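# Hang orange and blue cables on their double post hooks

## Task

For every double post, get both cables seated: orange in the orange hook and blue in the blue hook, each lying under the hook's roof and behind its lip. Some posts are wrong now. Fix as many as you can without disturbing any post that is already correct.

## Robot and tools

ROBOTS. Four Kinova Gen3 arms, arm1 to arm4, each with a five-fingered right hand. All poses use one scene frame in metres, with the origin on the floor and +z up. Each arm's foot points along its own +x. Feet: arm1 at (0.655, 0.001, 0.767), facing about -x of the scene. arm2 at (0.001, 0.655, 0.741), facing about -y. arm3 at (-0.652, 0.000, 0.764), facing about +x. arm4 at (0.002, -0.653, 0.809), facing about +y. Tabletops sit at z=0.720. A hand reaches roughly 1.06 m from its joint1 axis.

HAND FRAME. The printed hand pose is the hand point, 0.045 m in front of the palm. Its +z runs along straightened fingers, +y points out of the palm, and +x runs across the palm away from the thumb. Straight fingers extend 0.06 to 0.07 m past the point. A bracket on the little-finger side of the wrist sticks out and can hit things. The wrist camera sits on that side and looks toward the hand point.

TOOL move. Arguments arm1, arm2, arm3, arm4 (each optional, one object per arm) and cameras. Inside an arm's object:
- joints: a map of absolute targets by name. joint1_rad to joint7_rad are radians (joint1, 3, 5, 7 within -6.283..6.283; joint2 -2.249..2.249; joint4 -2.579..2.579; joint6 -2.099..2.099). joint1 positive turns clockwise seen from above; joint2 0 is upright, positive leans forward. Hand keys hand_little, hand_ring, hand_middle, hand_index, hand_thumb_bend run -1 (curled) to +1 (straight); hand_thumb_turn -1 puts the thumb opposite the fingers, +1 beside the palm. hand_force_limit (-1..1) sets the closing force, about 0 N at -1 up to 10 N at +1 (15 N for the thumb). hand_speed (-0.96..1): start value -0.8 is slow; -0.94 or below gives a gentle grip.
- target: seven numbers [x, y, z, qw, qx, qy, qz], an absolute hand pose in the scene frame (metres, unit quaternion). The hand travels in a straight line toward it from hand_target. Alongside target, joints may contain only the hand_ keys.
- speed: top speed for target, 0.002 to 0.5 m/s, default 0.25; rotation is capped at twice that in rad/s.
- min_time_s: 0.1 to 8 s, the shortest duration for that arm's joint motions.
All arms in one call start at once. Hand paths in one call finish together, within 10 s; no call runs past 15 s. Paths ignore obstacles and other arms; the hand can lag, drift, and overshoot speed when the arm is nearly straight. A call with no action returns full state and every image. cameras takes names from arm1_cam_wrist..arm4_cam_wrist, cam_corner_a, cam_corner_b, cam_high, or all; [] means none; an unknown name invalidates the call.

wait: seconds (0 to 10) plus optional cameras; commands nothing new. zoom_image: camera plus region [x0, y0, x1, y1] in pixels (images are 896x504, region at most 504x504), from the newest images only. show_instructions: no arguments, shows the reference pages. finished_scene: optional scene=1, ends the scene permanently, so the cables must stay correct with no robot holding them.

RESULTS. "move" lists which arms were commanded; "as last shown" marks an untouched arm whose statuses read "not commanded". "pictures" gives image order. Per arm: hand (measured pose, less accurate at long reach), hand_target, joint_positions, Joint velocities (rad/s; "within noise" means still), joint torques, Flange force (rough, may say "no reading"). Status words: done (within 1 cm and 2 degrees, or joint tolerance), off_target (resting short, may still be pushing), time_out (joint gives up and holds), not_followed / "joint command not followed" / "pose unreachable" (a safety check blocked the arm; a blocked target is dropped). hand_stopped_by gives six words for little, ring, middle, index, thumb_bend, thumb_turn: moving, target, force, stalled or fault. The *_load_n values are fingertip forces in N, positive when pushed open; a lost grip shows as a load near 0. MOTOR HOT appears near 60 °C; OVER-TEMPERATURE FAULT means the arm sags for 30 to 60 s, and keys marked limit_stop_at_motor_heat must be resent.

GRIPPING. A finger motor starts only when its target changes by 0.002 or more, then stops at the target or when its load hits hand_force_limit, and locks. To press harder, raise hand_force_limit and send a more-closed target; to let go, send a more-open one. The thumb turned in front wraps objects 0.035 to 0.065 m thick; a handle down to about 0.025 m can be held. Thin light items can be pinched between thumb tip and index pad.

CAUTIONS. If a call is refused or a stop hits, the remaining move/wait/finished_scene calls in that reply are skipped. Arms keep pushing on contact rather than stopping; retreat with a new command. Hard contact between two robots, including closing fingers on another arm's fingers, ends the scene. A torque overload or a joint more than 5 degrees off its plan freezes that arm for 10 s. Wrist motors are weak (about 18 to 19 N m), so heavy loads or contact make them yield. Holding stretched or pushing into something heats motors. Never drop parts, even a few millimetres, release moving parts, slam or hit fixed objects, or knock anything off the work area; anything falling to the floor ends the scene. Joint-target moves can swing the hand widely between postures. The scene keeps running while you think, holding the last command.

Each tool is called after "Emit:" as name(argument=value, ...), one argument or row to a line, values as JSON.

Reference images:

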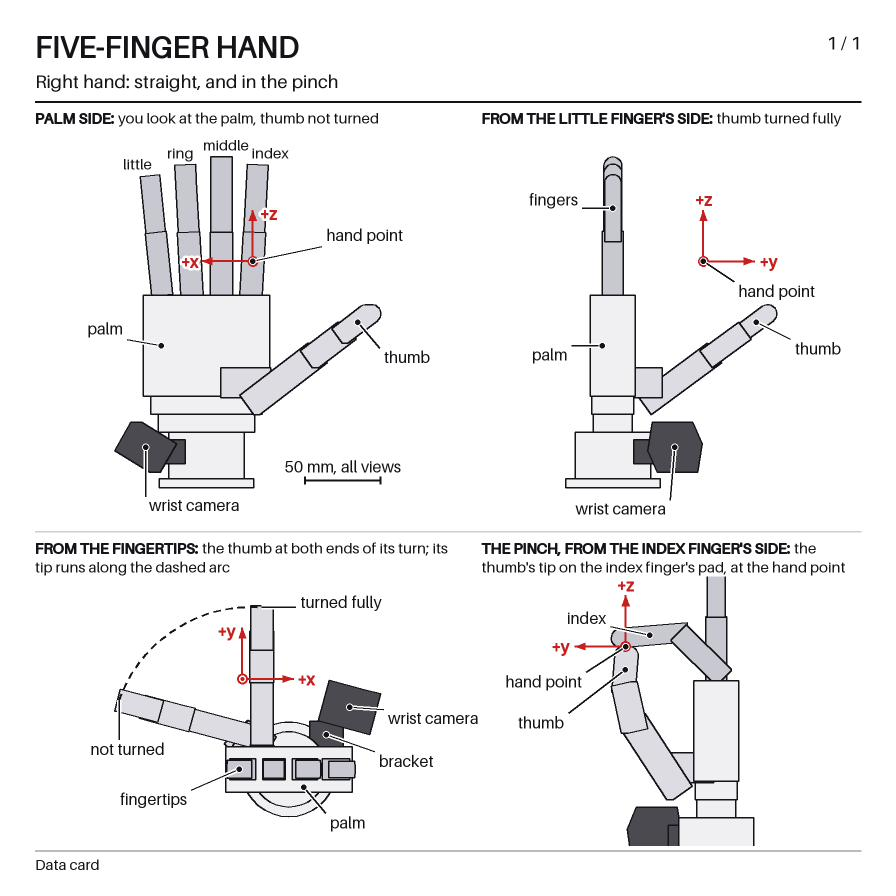

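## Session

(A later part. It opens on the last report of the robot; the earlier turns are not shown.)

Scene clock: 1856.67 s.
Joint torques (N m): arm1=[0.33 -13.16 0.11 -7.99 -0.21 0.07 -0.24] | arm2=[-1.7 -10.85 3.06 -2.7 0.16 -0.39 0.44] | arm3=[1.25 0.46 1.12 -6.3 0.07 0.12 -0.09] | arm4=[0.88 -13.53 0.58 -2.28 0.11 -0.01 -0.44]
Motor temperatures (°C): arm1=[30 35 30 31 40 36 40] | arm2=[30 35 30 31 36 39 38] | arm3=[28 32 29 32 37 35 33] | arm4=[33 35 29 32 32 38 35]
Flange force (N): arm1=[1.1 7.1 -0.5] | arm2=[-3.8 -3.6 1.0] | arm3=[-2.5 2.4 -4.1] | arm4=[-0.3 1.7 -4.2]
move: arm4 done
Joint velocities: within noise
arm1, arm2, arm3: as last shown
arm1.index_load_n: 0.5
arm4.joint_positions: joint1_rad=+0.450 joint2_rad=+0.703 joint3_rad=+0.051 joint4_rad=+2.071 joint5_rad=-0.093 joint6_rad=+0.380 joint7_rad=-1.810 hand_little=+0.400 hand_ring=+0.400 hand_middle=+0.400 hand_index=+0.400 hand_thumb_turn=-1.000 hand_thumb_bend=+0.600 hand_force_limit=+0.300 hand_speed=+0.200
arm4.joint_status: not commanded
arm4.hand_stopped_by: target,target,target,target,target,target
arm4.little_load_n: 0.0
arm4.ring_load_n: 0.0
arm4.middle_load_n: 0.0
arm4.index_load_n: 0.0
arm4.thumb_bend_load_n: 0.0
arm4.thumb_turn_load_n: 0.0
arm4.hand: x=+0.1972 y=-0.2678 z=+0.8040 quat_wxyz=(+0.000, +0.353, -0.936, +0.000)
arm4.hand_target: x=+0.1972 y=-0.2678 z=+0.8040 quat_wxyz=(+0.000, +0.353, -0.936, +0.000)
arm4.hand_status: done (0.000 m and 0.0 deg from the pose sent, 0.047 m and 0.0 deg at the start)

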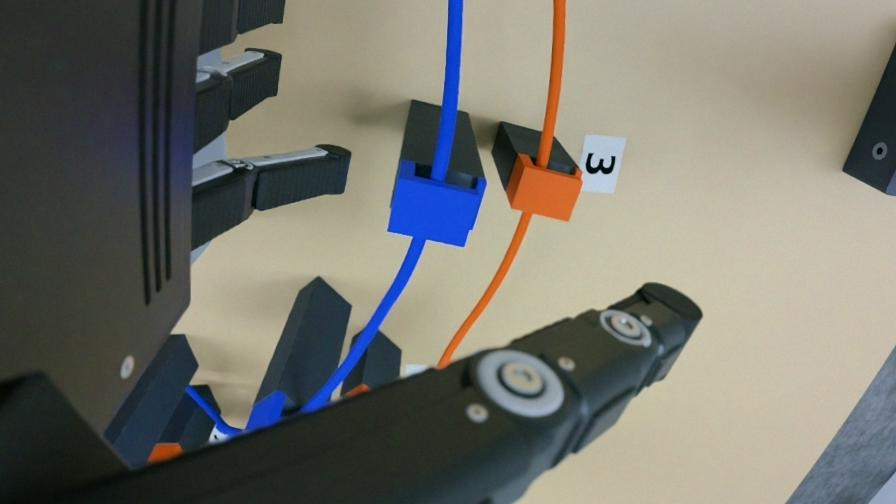

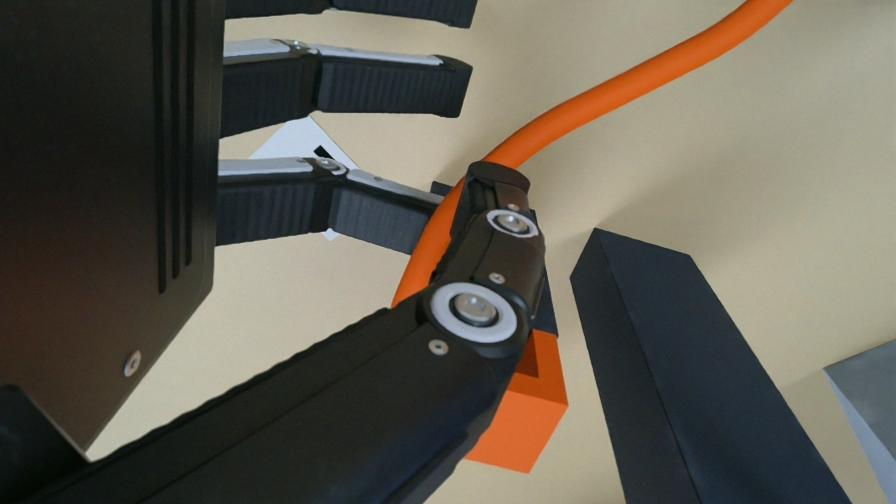

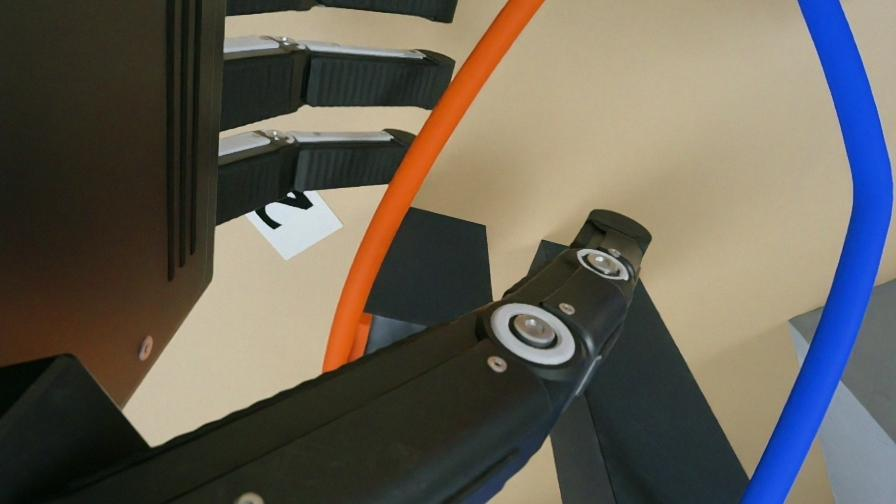

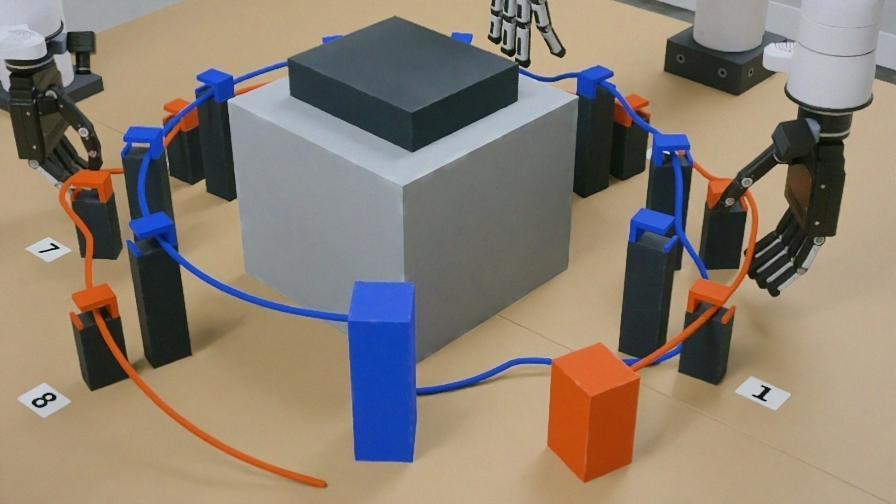

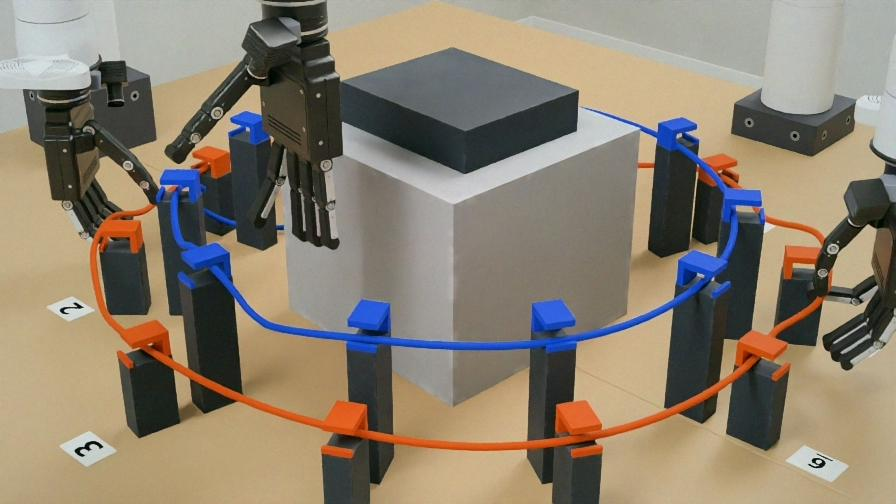

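Emit:
move(
  arm2={"joints": {"hand_thumb_bend": 0.2, "hand_speed": -0.3}},
  arm4={"joints": {"hand_index": -0.14, "hand_thumb_bend": 0.0, "hand_speed": 0.2}},
)

Emit:
move(
  arm4={"target": [0.2111, -0.2836, 0.806, 0, 0.3527, -0.9357, 0], "speed": 0.08},
  cameras=["arm2_cam_wrist", "arm4_cam_wrist", "cam_corner_a", "cam_corner_b"],
)

Emit:
zoom_image(
  camera="cam_corner_b",
  region=[60, 160, 240, 310],
)

Emit:
zoom_image(
  camera="cam_corner_a",
  region=[680, 130, 830, 280],
)

Emit:
zoom_image(
  camera="cam_corner_a",
  region=[20, 120, 140, 240],
)

Emit:
zoom_image(
  camera="cam_corner_b",
  region=[740, 180, 896, 336],
)

Scene clock: 1898.13 s.
Joint torques (N m): arm1=[0.45 -13.14 0.17 -8.11 -0.21 0.11 -0.28] | arm2=[-1.52 -10.96 3.08 -2.82 0.11 -0.41 0.42] | arm3=[1.27 0.45 1.21 -6.34 0.16 0.17 -0.1] | arm4=[0.91 -13.51 0.6 -2.31 0.13 0 -0.45]
Motor temperatures (°C): arm1=[30 35 30 32 40 36 40] | arm2=[30 34 30 31 36 39 38] | arm3=[28 32 29 32 37 35 33] | arm4=[33 35 29 32 32 38 35]
Flange force (N): arm1=[1.0 7.6 -0.2] | arm2=[-3.3 -3.2 1.1] | arm3=[-2.5 2.8 -3.9] | arm4=[-0.1 1.7 -4.2]
move: arm2 done; arm4 done
Joint velocities: within noise
arm1, arm3: as last shown
arm1.index_load_n: 0.0
arm1.thumb_bend_load_n: -0.5
arm2.joint_positions: joint1_rad=+0.331 joint2_rad=+0.471 joint3_rad=+0.260 joint4_rad=+2.212 joint5_rad=-0.256 joint6_rad=+0.471 joint7_rad=-1.802 hand_little=+0.400 hand_ring=+0.400 hand_middle=+0.400 hand_index=-0.240 hand_thumb_turn=-1.000 hand_thumb_bend=+0.200 hand_force_limit=+0.300 hand_speed=-0.300
arm2.joint_status: all done
arm2.hand_stopped_by: target,target,target,force,target,target
arm2.little_load_n: 0.0
arm2.ring_load_n: 0.0
arm2.middle_load_n: 0.0
arm2.index_load_n: 0.0
arm2.thumb_bend_load_n: 0.0
arm2.thumb_turn_load_n: 0.0
arm2.hand: x=-0.1672 y=+0.3005 z=+0.7970 quat_wxyz=(+0.000, -0.955, -0.296, +0.000)
arm2.hand_target: x=-0.1672 y=+0.3005 z=+0.7970 quat_wxyz=(+0.000, -0.955, -0.296, +0.000)
arm2.hand_status: not commanded
arm3.little_load_n: 0.5
arm4.joint_positions: joint1_rad=+0.450 joint2_rad=+0.703 joint3_rad=+0.051 joint4_rad=+2.071 joint5_rad=-0.093 joint6_rad=+0.380 joint7_rad=-1.810 hand_little=+0.400 hand_ring=+0.400 hand_middle=+0.400 hand_index=-0.140 hand_thumb_turn=-1.000 hand_thumb_bend=+0.000 hand_force_limit=+0.300 hand_speed=+0.200
arm4.joint_status: all done
arm4.hand_stopped_by: target,target,target,target,target,target
arm4.little_load_n: 0.0
arm4.ring_load_n: 0.0
arm4.middle_load_n: 0.0
arm4.index_load_n: 0.0
arm4.thumb_bend_load_n: 0.0
arm4.thumb_turn_load_n: 0.0
arm4.hand: x=+0.1972 y=-0.2678 z=+0.8040 quat_wxyz=(+0.000, +0.353, -0.936, +0.000)
arm4.hand_target: x=+0.1972 y=-0.2678 z=+0.8040 quat_wxyz=(+0.000, +0.353, -0.936, +0.000)
arm4.hand_status: not commanded
pictures: none

Scene clock: 1899.10 s.
Joint torques (N m): arm1=[0.3 -13.05 0.03 -8.04 -0.21 0.06 -0.25] | arm2=[-1.53 -11.03 2.97 -2.82 0.1 -0.4 0.42] | arm3=[1.21 0.33 1.08 -6.42 0.13 0.15 -0.1] | arm4=[1.14 -13.4 0.8 -2.43 0.11 -0.15 -0.42]
Motor temperatures (°C): arm1=[30 35 30 32 40 36 40] | arm2=[30 34 30 31 36 39 38] | arm3=[28 32 29 32 37 35 33] | arm4=[33 35 29 32 32 38 35]
Flange force (N): arm1=[1.3 7.4 -0.6] | arm2=[-3.4 -3.2 1.1] | arm3=[-2.7 2.4 -3.7] | arm4=[0.1 2.3 -4.4]
move: arm4 done
Joint velocities: within noise
arm1, arm2, arm3: as last shown
arm3.little_load_n: 0.0
arm3.thumb_bend_load_n: -0.5
arm4.joint_positions: joint1_rad=+0.507 joint2_rad=+0.693 joint3_rad=+0.045 joint4_rad=+2.086 joint5_rad=-0.081 joint6_rad=+0.374 joint7_rad=-1.769 hand_little=+0.400 hand_ring=+0.400 hand_middle=+0.400 hand_index=-0.140 hand_thumb_turn=-1.000 hand_thumb_bend=+0.000 hand_force_limit=+0.300 hand_speed=+0.200
arm4.joint_status: not commanded
arm4.hand_stopped_by: target,target,target,target,target,target
arm4.little_load_n: 0.0
arm4.ring_load_n: 0.0
arm4.middle_load_n: 0.0
arm4.index_load_n: 0.5
arm4.thumb_bend_load_n: 0.0
arm4.thumb_turn_load_n: -0.5
arm4.hand: x=+0.2111 y=-0.2836 z=+0.8060 quat_wxyz=(+0.000, +0.353, -0.936, +0.000)
arm4.hand_target: x=+0.2111 y=-0.2836 z=+0.8060 quat_wxyz=(+0.000, +0.353, -0.936, +0.000)
arm4.hand_status: done (0.000 m and 0.0 deg from the pose sent, 0.021 m and 0.0 deg at the start)

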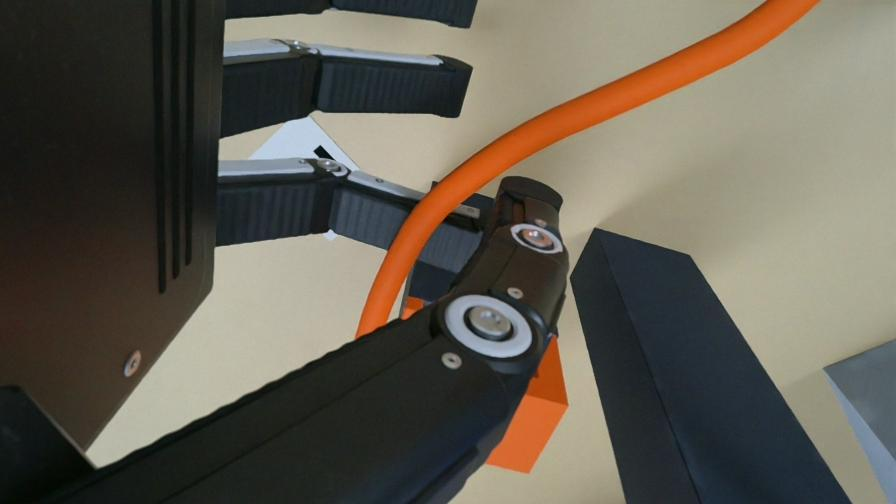

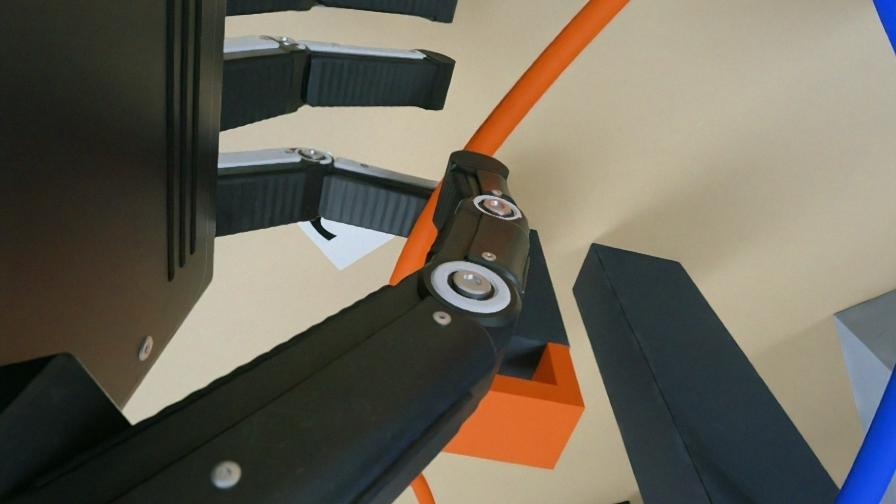

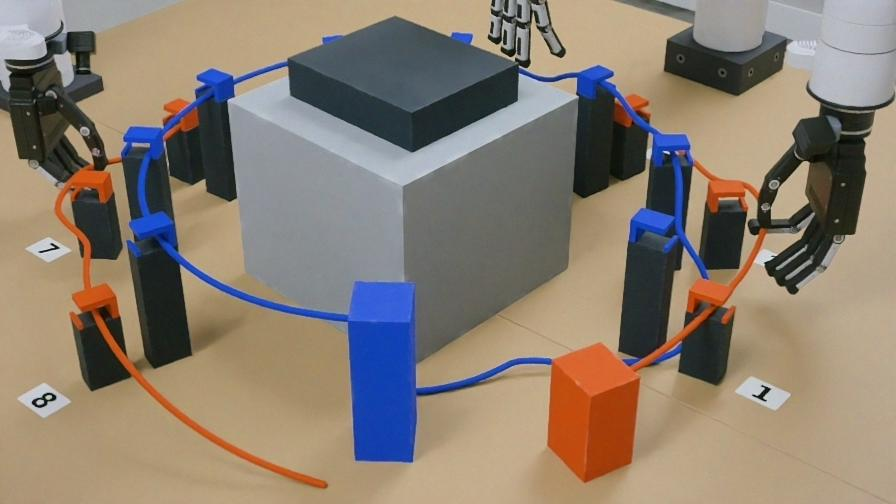

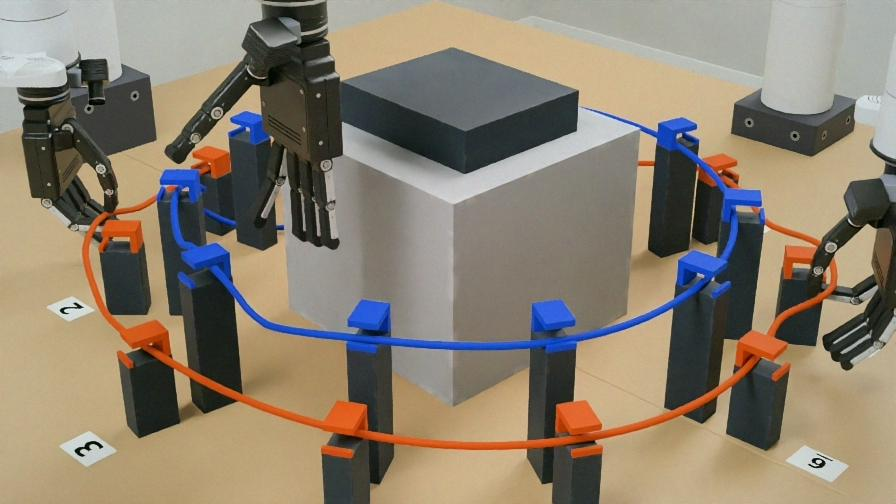

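Scaled by 2.800 from the camera's image (finer frame: 1280x720).

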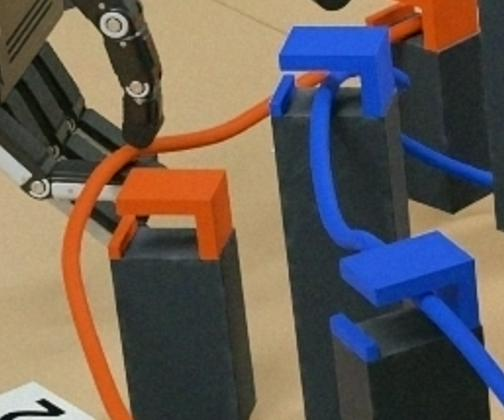

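Scaled by 3.360 from the camera's image (finer frame: 1280x720).

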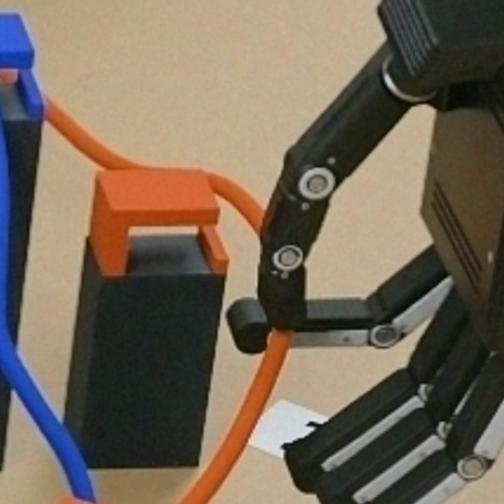

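Scaled by 4.200 from the camera's image (finer frame: 1280x720).

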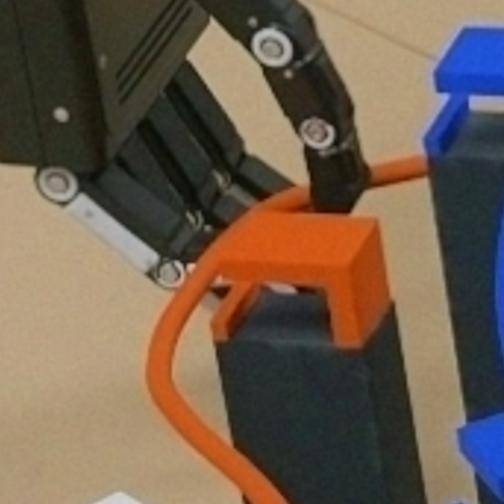

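Scaled by 3.231 from the camera's image (finer frame: 1280x720).

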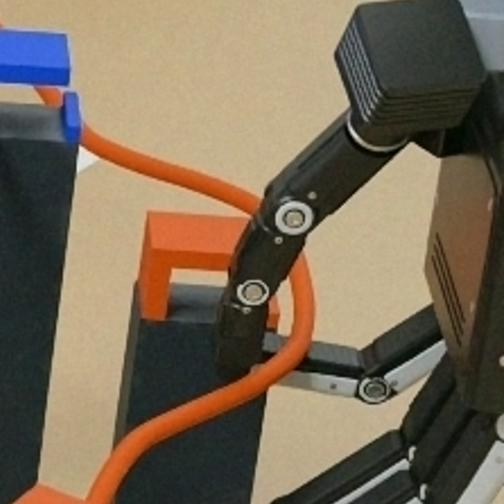

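Emit:
move(
  arm2={"target": [-0.1519, 0.2782, 0.796, 0, 0.9553, 0.2957, 0], "speed": 0.08},
  arm4={"target": [0.2111, -0.2836, 0.802, 0, 0.3527, -0.9357, 0], "speed": 0.08, "joints": {"hand_thumb_bend": 0.2}},
  cameras=["arm2_cam_wrist", "arm4_cam_wrist", "cam_corner_a", "cam_corner_b"],
)

Emit:
zoom_image(
  camera="cam_corner_b",
  region=[60, 180, 180, 300],
)

Emit:
zoom_image(
  camera="cam_corner_a",
  region=[680, 140, 800, 260],
)

Emit:
zoom_image(
  camera="cam_corner_a",
  region=[20, 120, 140, 240],
)

Emit:
zoom_image(
  camera="cam_corner_b",
  region=[740, 200, 860, 320],
)

Scene clock: 1948.97 s.
Joint torques (N m): arm1=[0.39 -13.06 0.02 -7.99 -0.25 0.11 -0.34] | arm2=[-1.6 -11.48 3.07 -2.88 0.13 -0.42 0.41] | arm3=[1.13 0.49 1.11 -6.35 0.14 0.12 -0.12] | arm4=[0.86 -13.34 0.53 -2.13 0.09 -0.02 -0.41]
Motor temperatures (°C): arm1=[30 35 30 32 40 36 40] | arm2=[30 34 30 31 36 39 38] | arm3=[28 32 29 32 37 35 33] | arm4=[33 37 29 32 32 38 35]
Flange force (N): arm1=[1.3 7.4 -0.5] | arm2=[-4.0 -2.8 1.0] | arm3=[-2.3 2.5 -3.9] | arm4=[-0.5 1.8 -4.4]
move: arm2 done; arm4 done
Joint velocities: within noise
arm1, arm3: as last shown
arm1.thumb_bend_load_n: 0.0
arm2.joint_positions: joint1_rad=+0.259 joint2_rad=+0.490 joint3_rad=+0.266 joint4_rad=+2.176 joint5_rad=-0.261 joint6_rad=+0.489 joint7_rad=-1.869 hand_little=+0.400 hand_ring=+0.400 hand_middle=+0.400 hand_index=-0.240 hand_thumb_turn=-1.000 hand_thumb_bend=+0.200 hand_force_limit=+0.300 hand_speed=-0.300
arm2.joint_status: not commanded
arm2.hand_stopped_by: target,target,target,force,target,target
arm2.little_load_n: 0.0
arm2.ring_load_n: 0.0
arm2.middle_load_n: 0.5
arm2.index_load_n: 0.0
arm2.thumb_bend_load_n: 0.0
arm2.thumb_turn_load_n: 0.0
arm2.hand: x=-0.1519 y=+0.2782 z=+0.7960 quat_wxyz=(+0.000, -0.955, -0.296, +0.000)
arm2.hand_target: x=-0.1519 y=+0.2782 z=+0.7960 quat_wxyz=(+0.000, -0.955, -0.296, +0.000)
arm2.hand_status: done (0.000 m and 0.0 deg from the pose sent, 0.027 m and 0.0 deg at the start)
arm4.joint_positions: joint1_rad=+0.508 joint2_rad=+0.703 joint3_rad=+0.043 joint4_rad=+2.087 joint5_rad=-0.082 joint6_rad=+0.363 joint7_rad=-1.769 hand_little=+0.400 hand_ring=+0.400 hand_middle=+0.400 hand_index=-0.140 hand_thumb_turn=-1.000 hand_thumb_bend=+0.200 hand_force_limit=+0.300 hand_speed=+0.200
arm4.joint_status: all done
arm4.hand_stopped_by: target,target,target,target,target,target
arm4.little_load_n: 0.0
arm4.ring_load_n: 0.0
arm4.middle_load_n: 0.0
arm4.index_load_n: 0.0
arm4.thumb_bend_load_n: -0.5
arm4.thumb_turn_load_n: 0.0
arm4.hand: x=+0.2111 y=-0.2836 z=+0.8020 quat_wxyz=(+0.000, +0.353, -0.936, +0.000)
arm4.hand_target: x=+0.2111 y=-0.2836 z=+0.8020 quat_wxyz=(+0.000, +0.353, -0.936, +0.000)
arm4.hand_status: done (0.000 m and 0.0 deg from the pose sent, 0.004 m and 0.0 deg at the start)

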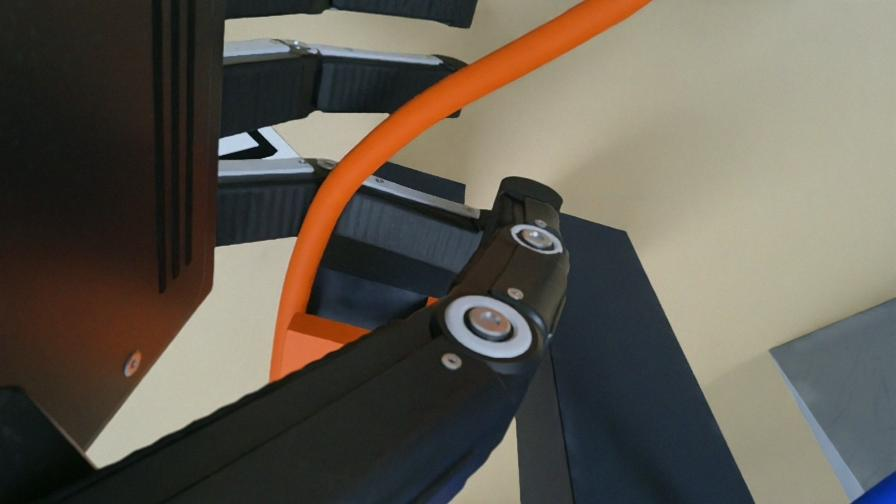

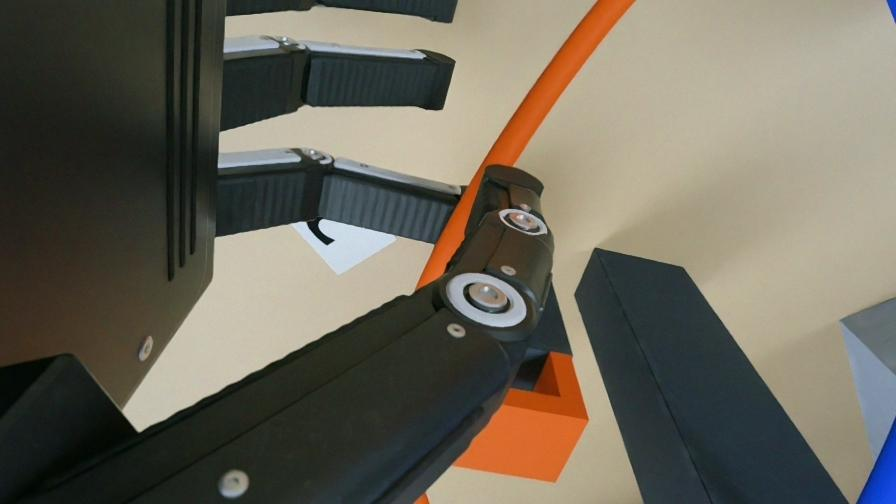

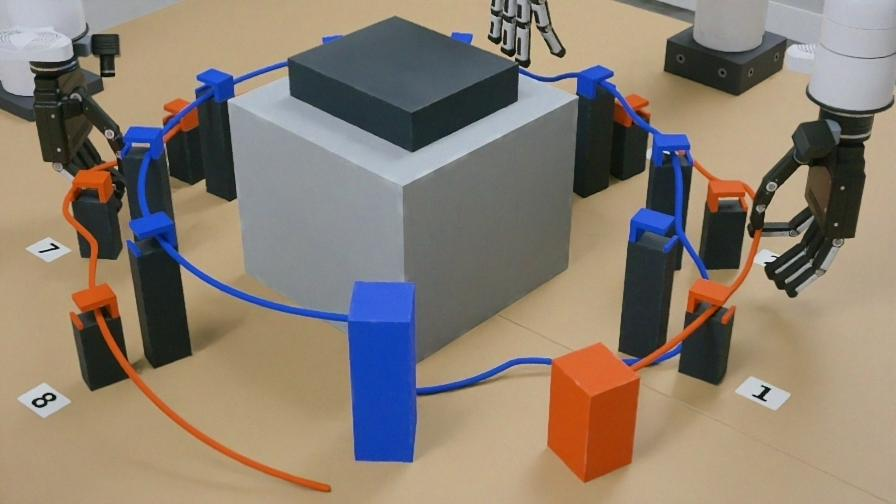

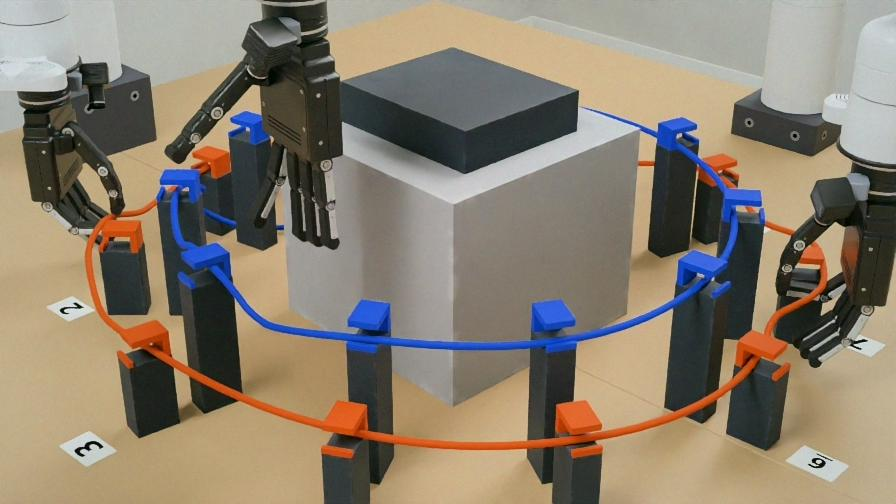

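Scaled by 4.200 from the camera's image (finer frame: 1280x720).

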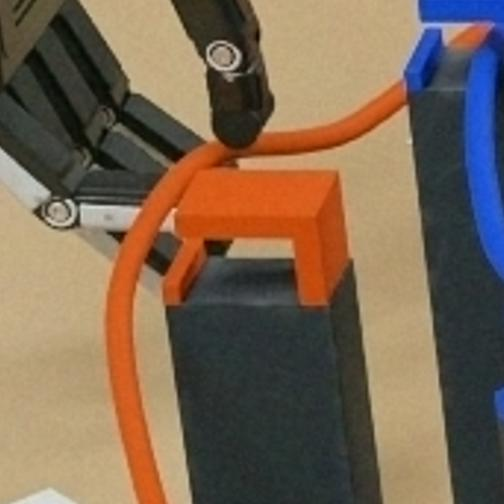

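Scaled by 4.200 from the camera's image (finer frame: 1280x720).

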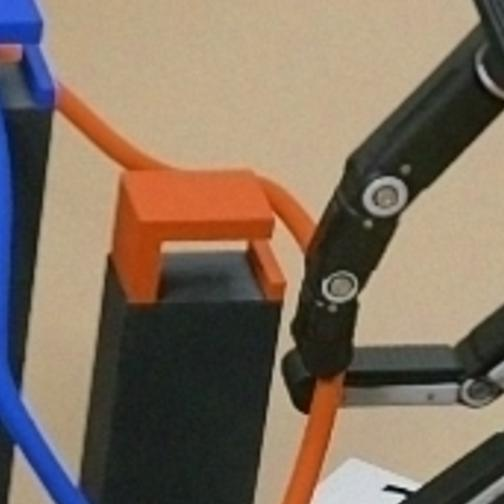

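Scaled by 4.200 from the camera's image (finer frame: 1280x720).

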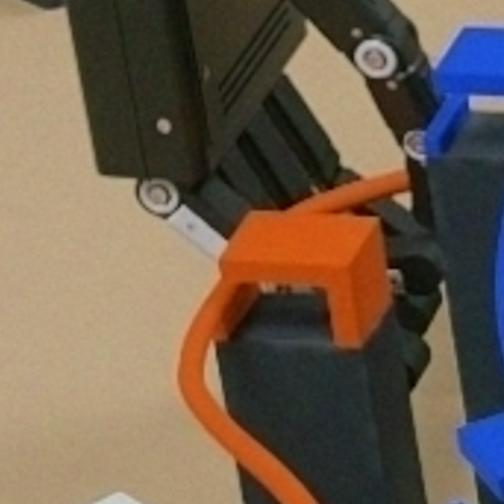

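Scaled by 4.200 from the camera's image (finer frame: 1280x720).

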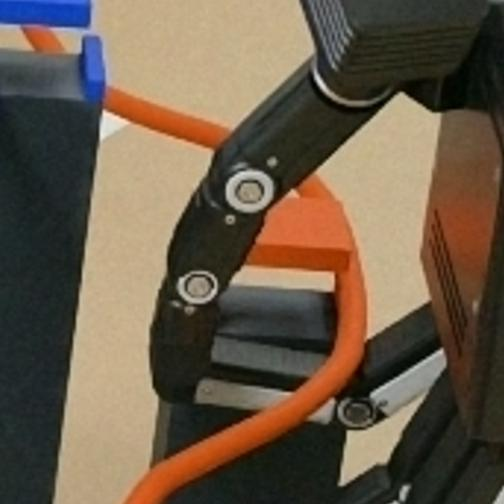

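Emit:
zoom_image(
  camera="cam_corner_a",
  region=[55, 160, 115, 220],
)

Emit:
zoom_image(
  camera="cam_corner_b",
  region=[780, 230, 850, 300],
)

Emit:
zoom_image(
  camera="arm2_cam_wrist",
  region=[220, 120, 520, 420],
)

Scaled by 8.400 from the camera's image (finer frame: 1280x720).

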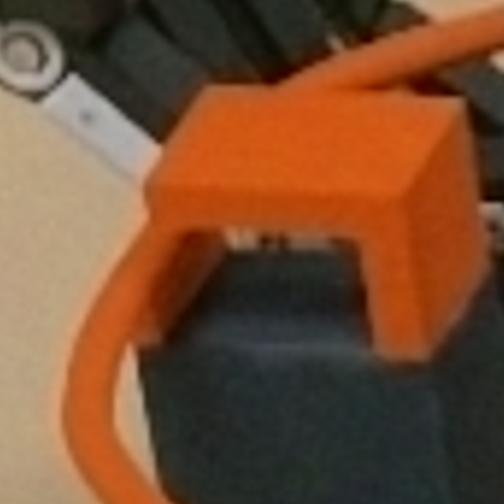

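Scaled by 7.200 from the camera's image (finer frame: 1280x720).

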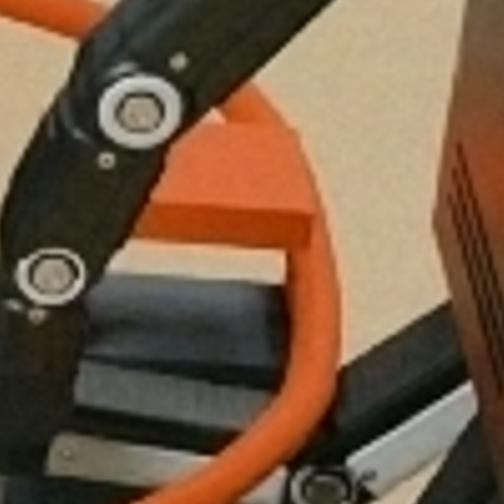

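Scaled by 1.680 from the camera's image (finer frame: 1280x720).

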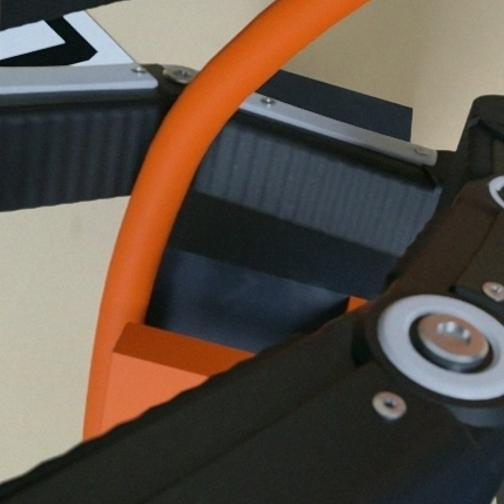

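Emit:
move(
  arm2={"target": [-0.1519, 0.2782, 0.804, 0, 0.9553, 0.2957, 0], "speed": 0.08, "joints": {"hand_thumb_bend": 0.08}},
  arm4={"target": [0.1880, -0.2573, 0.808, 0, 0.3527, -0.9357, 0], "speed": 0.08},
  cameras=["arm2_cam_wrist", "arm4_cam_wrist", "cam_corner_a", "cam_corner_b"],
)

Emit:
zoom_image(
  camera="cam_corner_b",
  region=[60, 180, 180, 300],
)

Emit:
zoom_image(
  camera="cam_corner_a",
  region=[680, 140, 800, 260],
)

Emit:
zoom_image(
  camera="cam_corner_a",
  region=[55, 160, 115, 220],
)

Emit:
zoom_image(
  camera="cam_corner_b",
  region=[780, 230, 850, 300],
)

Scene clock: 2039.17 s.
Joint torques (N m): arm1=[0.4 -13.14 0.09 -7.92 -0.18 0.14 -0.23] | arm2=[-1.74 -11.93 2.91 -3.72 0.03 -0.64 0.41] | arm3=[1.26 0.4 1.01 -6.36 0.13 0.15 -0.11] | arm4=[0.95 -13.59 0.59 -2.52 0.09 -0.08 -0.42]
Motor temperatures (°C): arm1=[30 34 30 33 40 36 40] | arm2=[30 33 30 31 36 39 38] | arm3=[28 32 29 32 37 34 33] | arm4=[33 36 29 32 32 38 35]
Flange force (N): arm1=[0.9 7.1 -0.4] | arm2=[-3.6 -3.2 1.9] | arm3=[-2.6 2.1 -3.9] | arm4=[0.0 1.8 -4.3]
move: arm2 done; arm4 done
Joint velocities: within noise
arm1, arm3: as last shown
arm2.joint_positions: joint1_rad=+0.249 joint2_rad=+0.470 joint3_rad=+0.279 joint4_rad=+2.169 joint5_rad=-0.250 joint6_rad=+0.516 joint7_rad=-1.878 hand_little=+0.400 hand_ring=+0.400 hand_middle=+0.400 hand_index=-0.240 hand_thumb_turn=-1.000 hand_thumb_bend=+0.082 hand_force_limit=+0.300 hand_speed=-0.300
arm2.joint_status: all done
arm2.hand_stopped_by: target,target,target,force,target,target
arm2.little_load_n: 0.0
arm2.ring_load_n: 0.0
arm2.middle_load_n: 0.0
arm2.index_load_n: 2.0
arm2.thumb_bend_load_n: 2.0
arm2.thumb_turn_load_n: -0.5
arm2.hand: x=-0.1519 y=+0.2782 z=+0.8040 quat_wxyz=(+0.000, -0.955, -0.296, +0.000)
arm2.hand_target: x=-0.1519 y=+0.2782 z=+0.8040 quat_wxyz=(+0.000, -0.955, -0.296, +0.000)
arm2.hand_status: done (0.000 m and 0.0 deg from the pose sent, 0.008 m and 0.0 deg at the start)
arm3.thumb_bend_load_n: 0.0
arm4.joint_positions: joint1_rad=+0.412 joint2_rad=+0.698 joint3_rad=+0.058 joint4_rad=+2.057 joint5_rad=-0.100 joint6_rad=+0.401 joint7_rad=-1.838 hand_little=+0.400 hand_ring=+0.400 hand_middle=+0.400 hand_index=-0.140 hand_thumb_turn=-1.000 hand_thumb_bend=+0.200 hand_force_limit=+0.300 hand_speed=+0.200
arm4.joint_status: not commanded
arm4.hand_stopped_by: target,target,target,target,target,target
arm4.little_load_n: 0.0
arm4.ring_load_n: 0.0
arm4.middle_load_n: 0.0
arm4.index_load_n: 0.0
arm4.thumb_bend_load_n: 0.0
arm4.thumb_turn_load_n: 0.0
arm4.hand: x=+0.1880 y=-0.2573 z=+0.8080 quat_wxyz=(+0.000, +0.353, -0.936, +0.000)
arm4.hand_target: x=+0.1880 y=-0.2573 z=+0.8080 quat_wxyz=(+0.000, +0.353, -0.936, +0.000)
arm4.hand_status: done (0.000 m and 0.0 deg from the pose sent, 0.036 m and 0.0 deg at the start)

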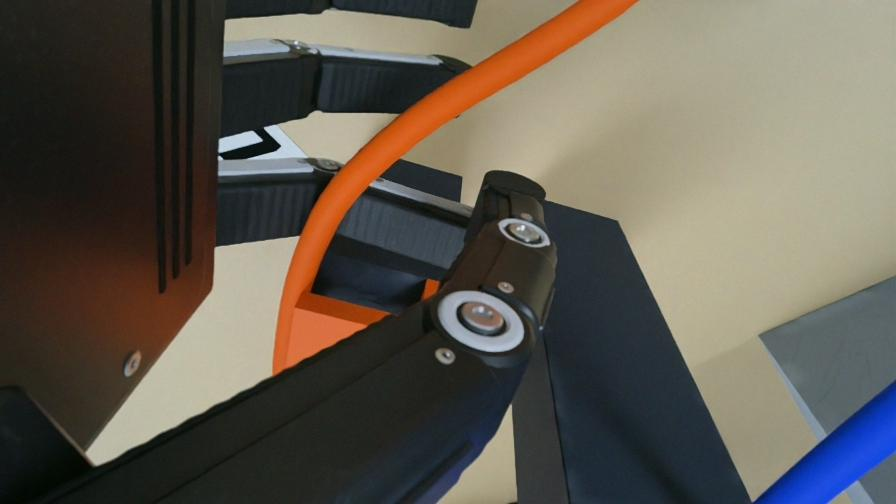

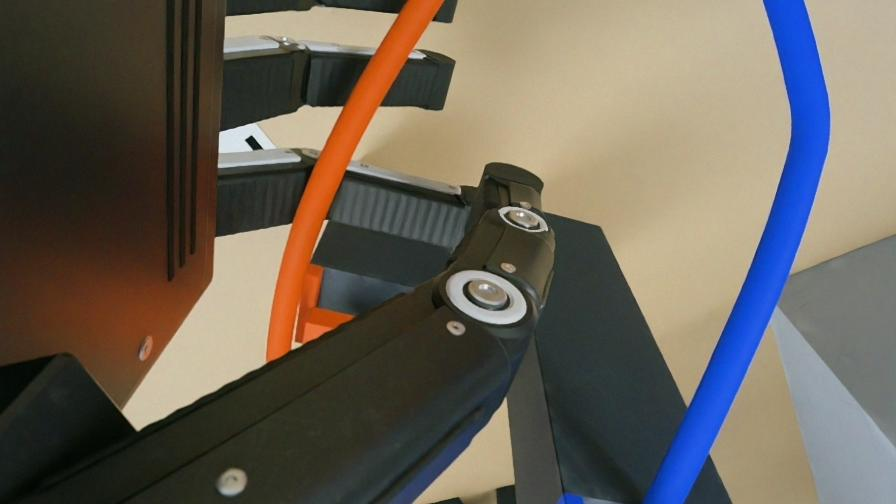

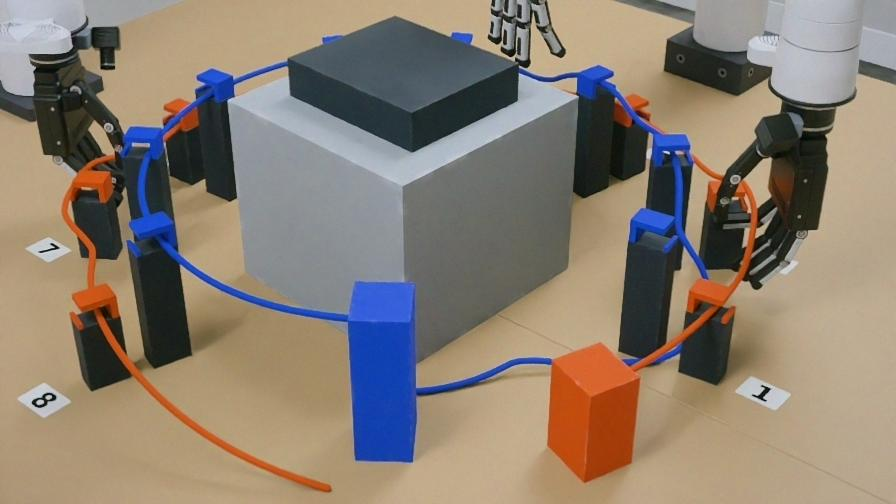

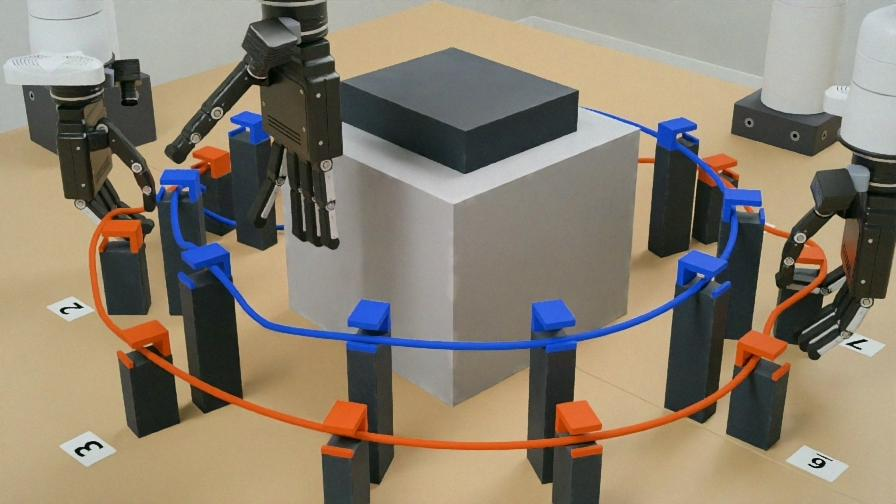

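Scaled by 4.200 from the camera's image (finer frame: 1280x720).

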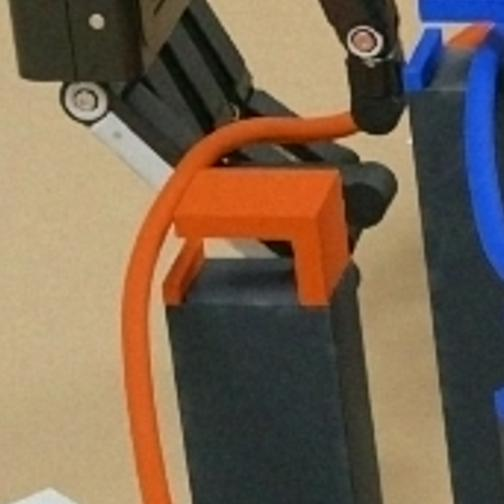

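Scaled by 4.200 from the camera's image (finer frame: 1280x720).

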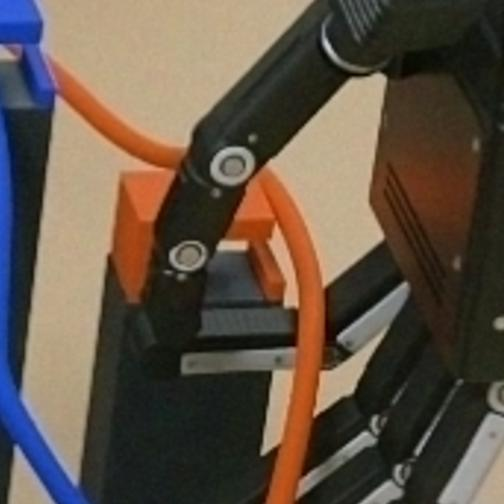

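Scaled by 8.400 from the camera's image (finer frame: 1280x720).

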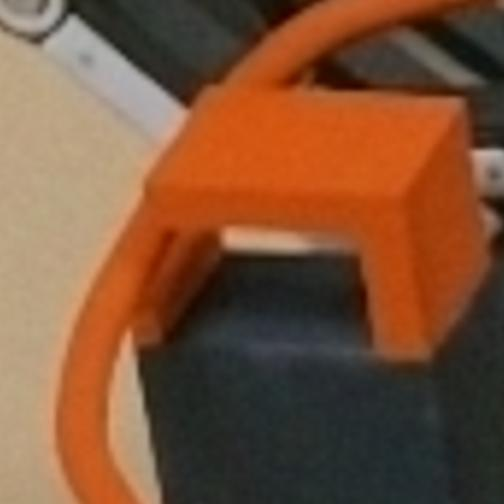

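Scaled by 7.200 from the camera's image (finer frame: 1280x720).

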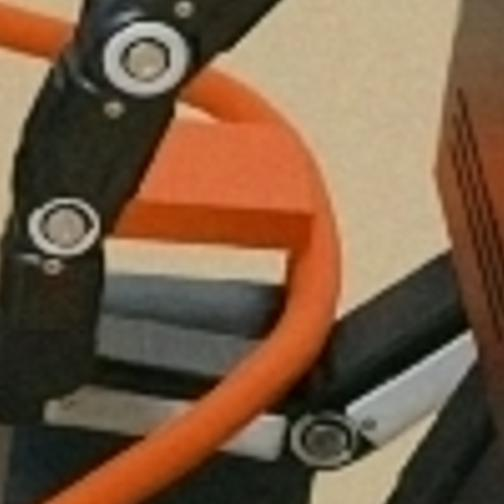

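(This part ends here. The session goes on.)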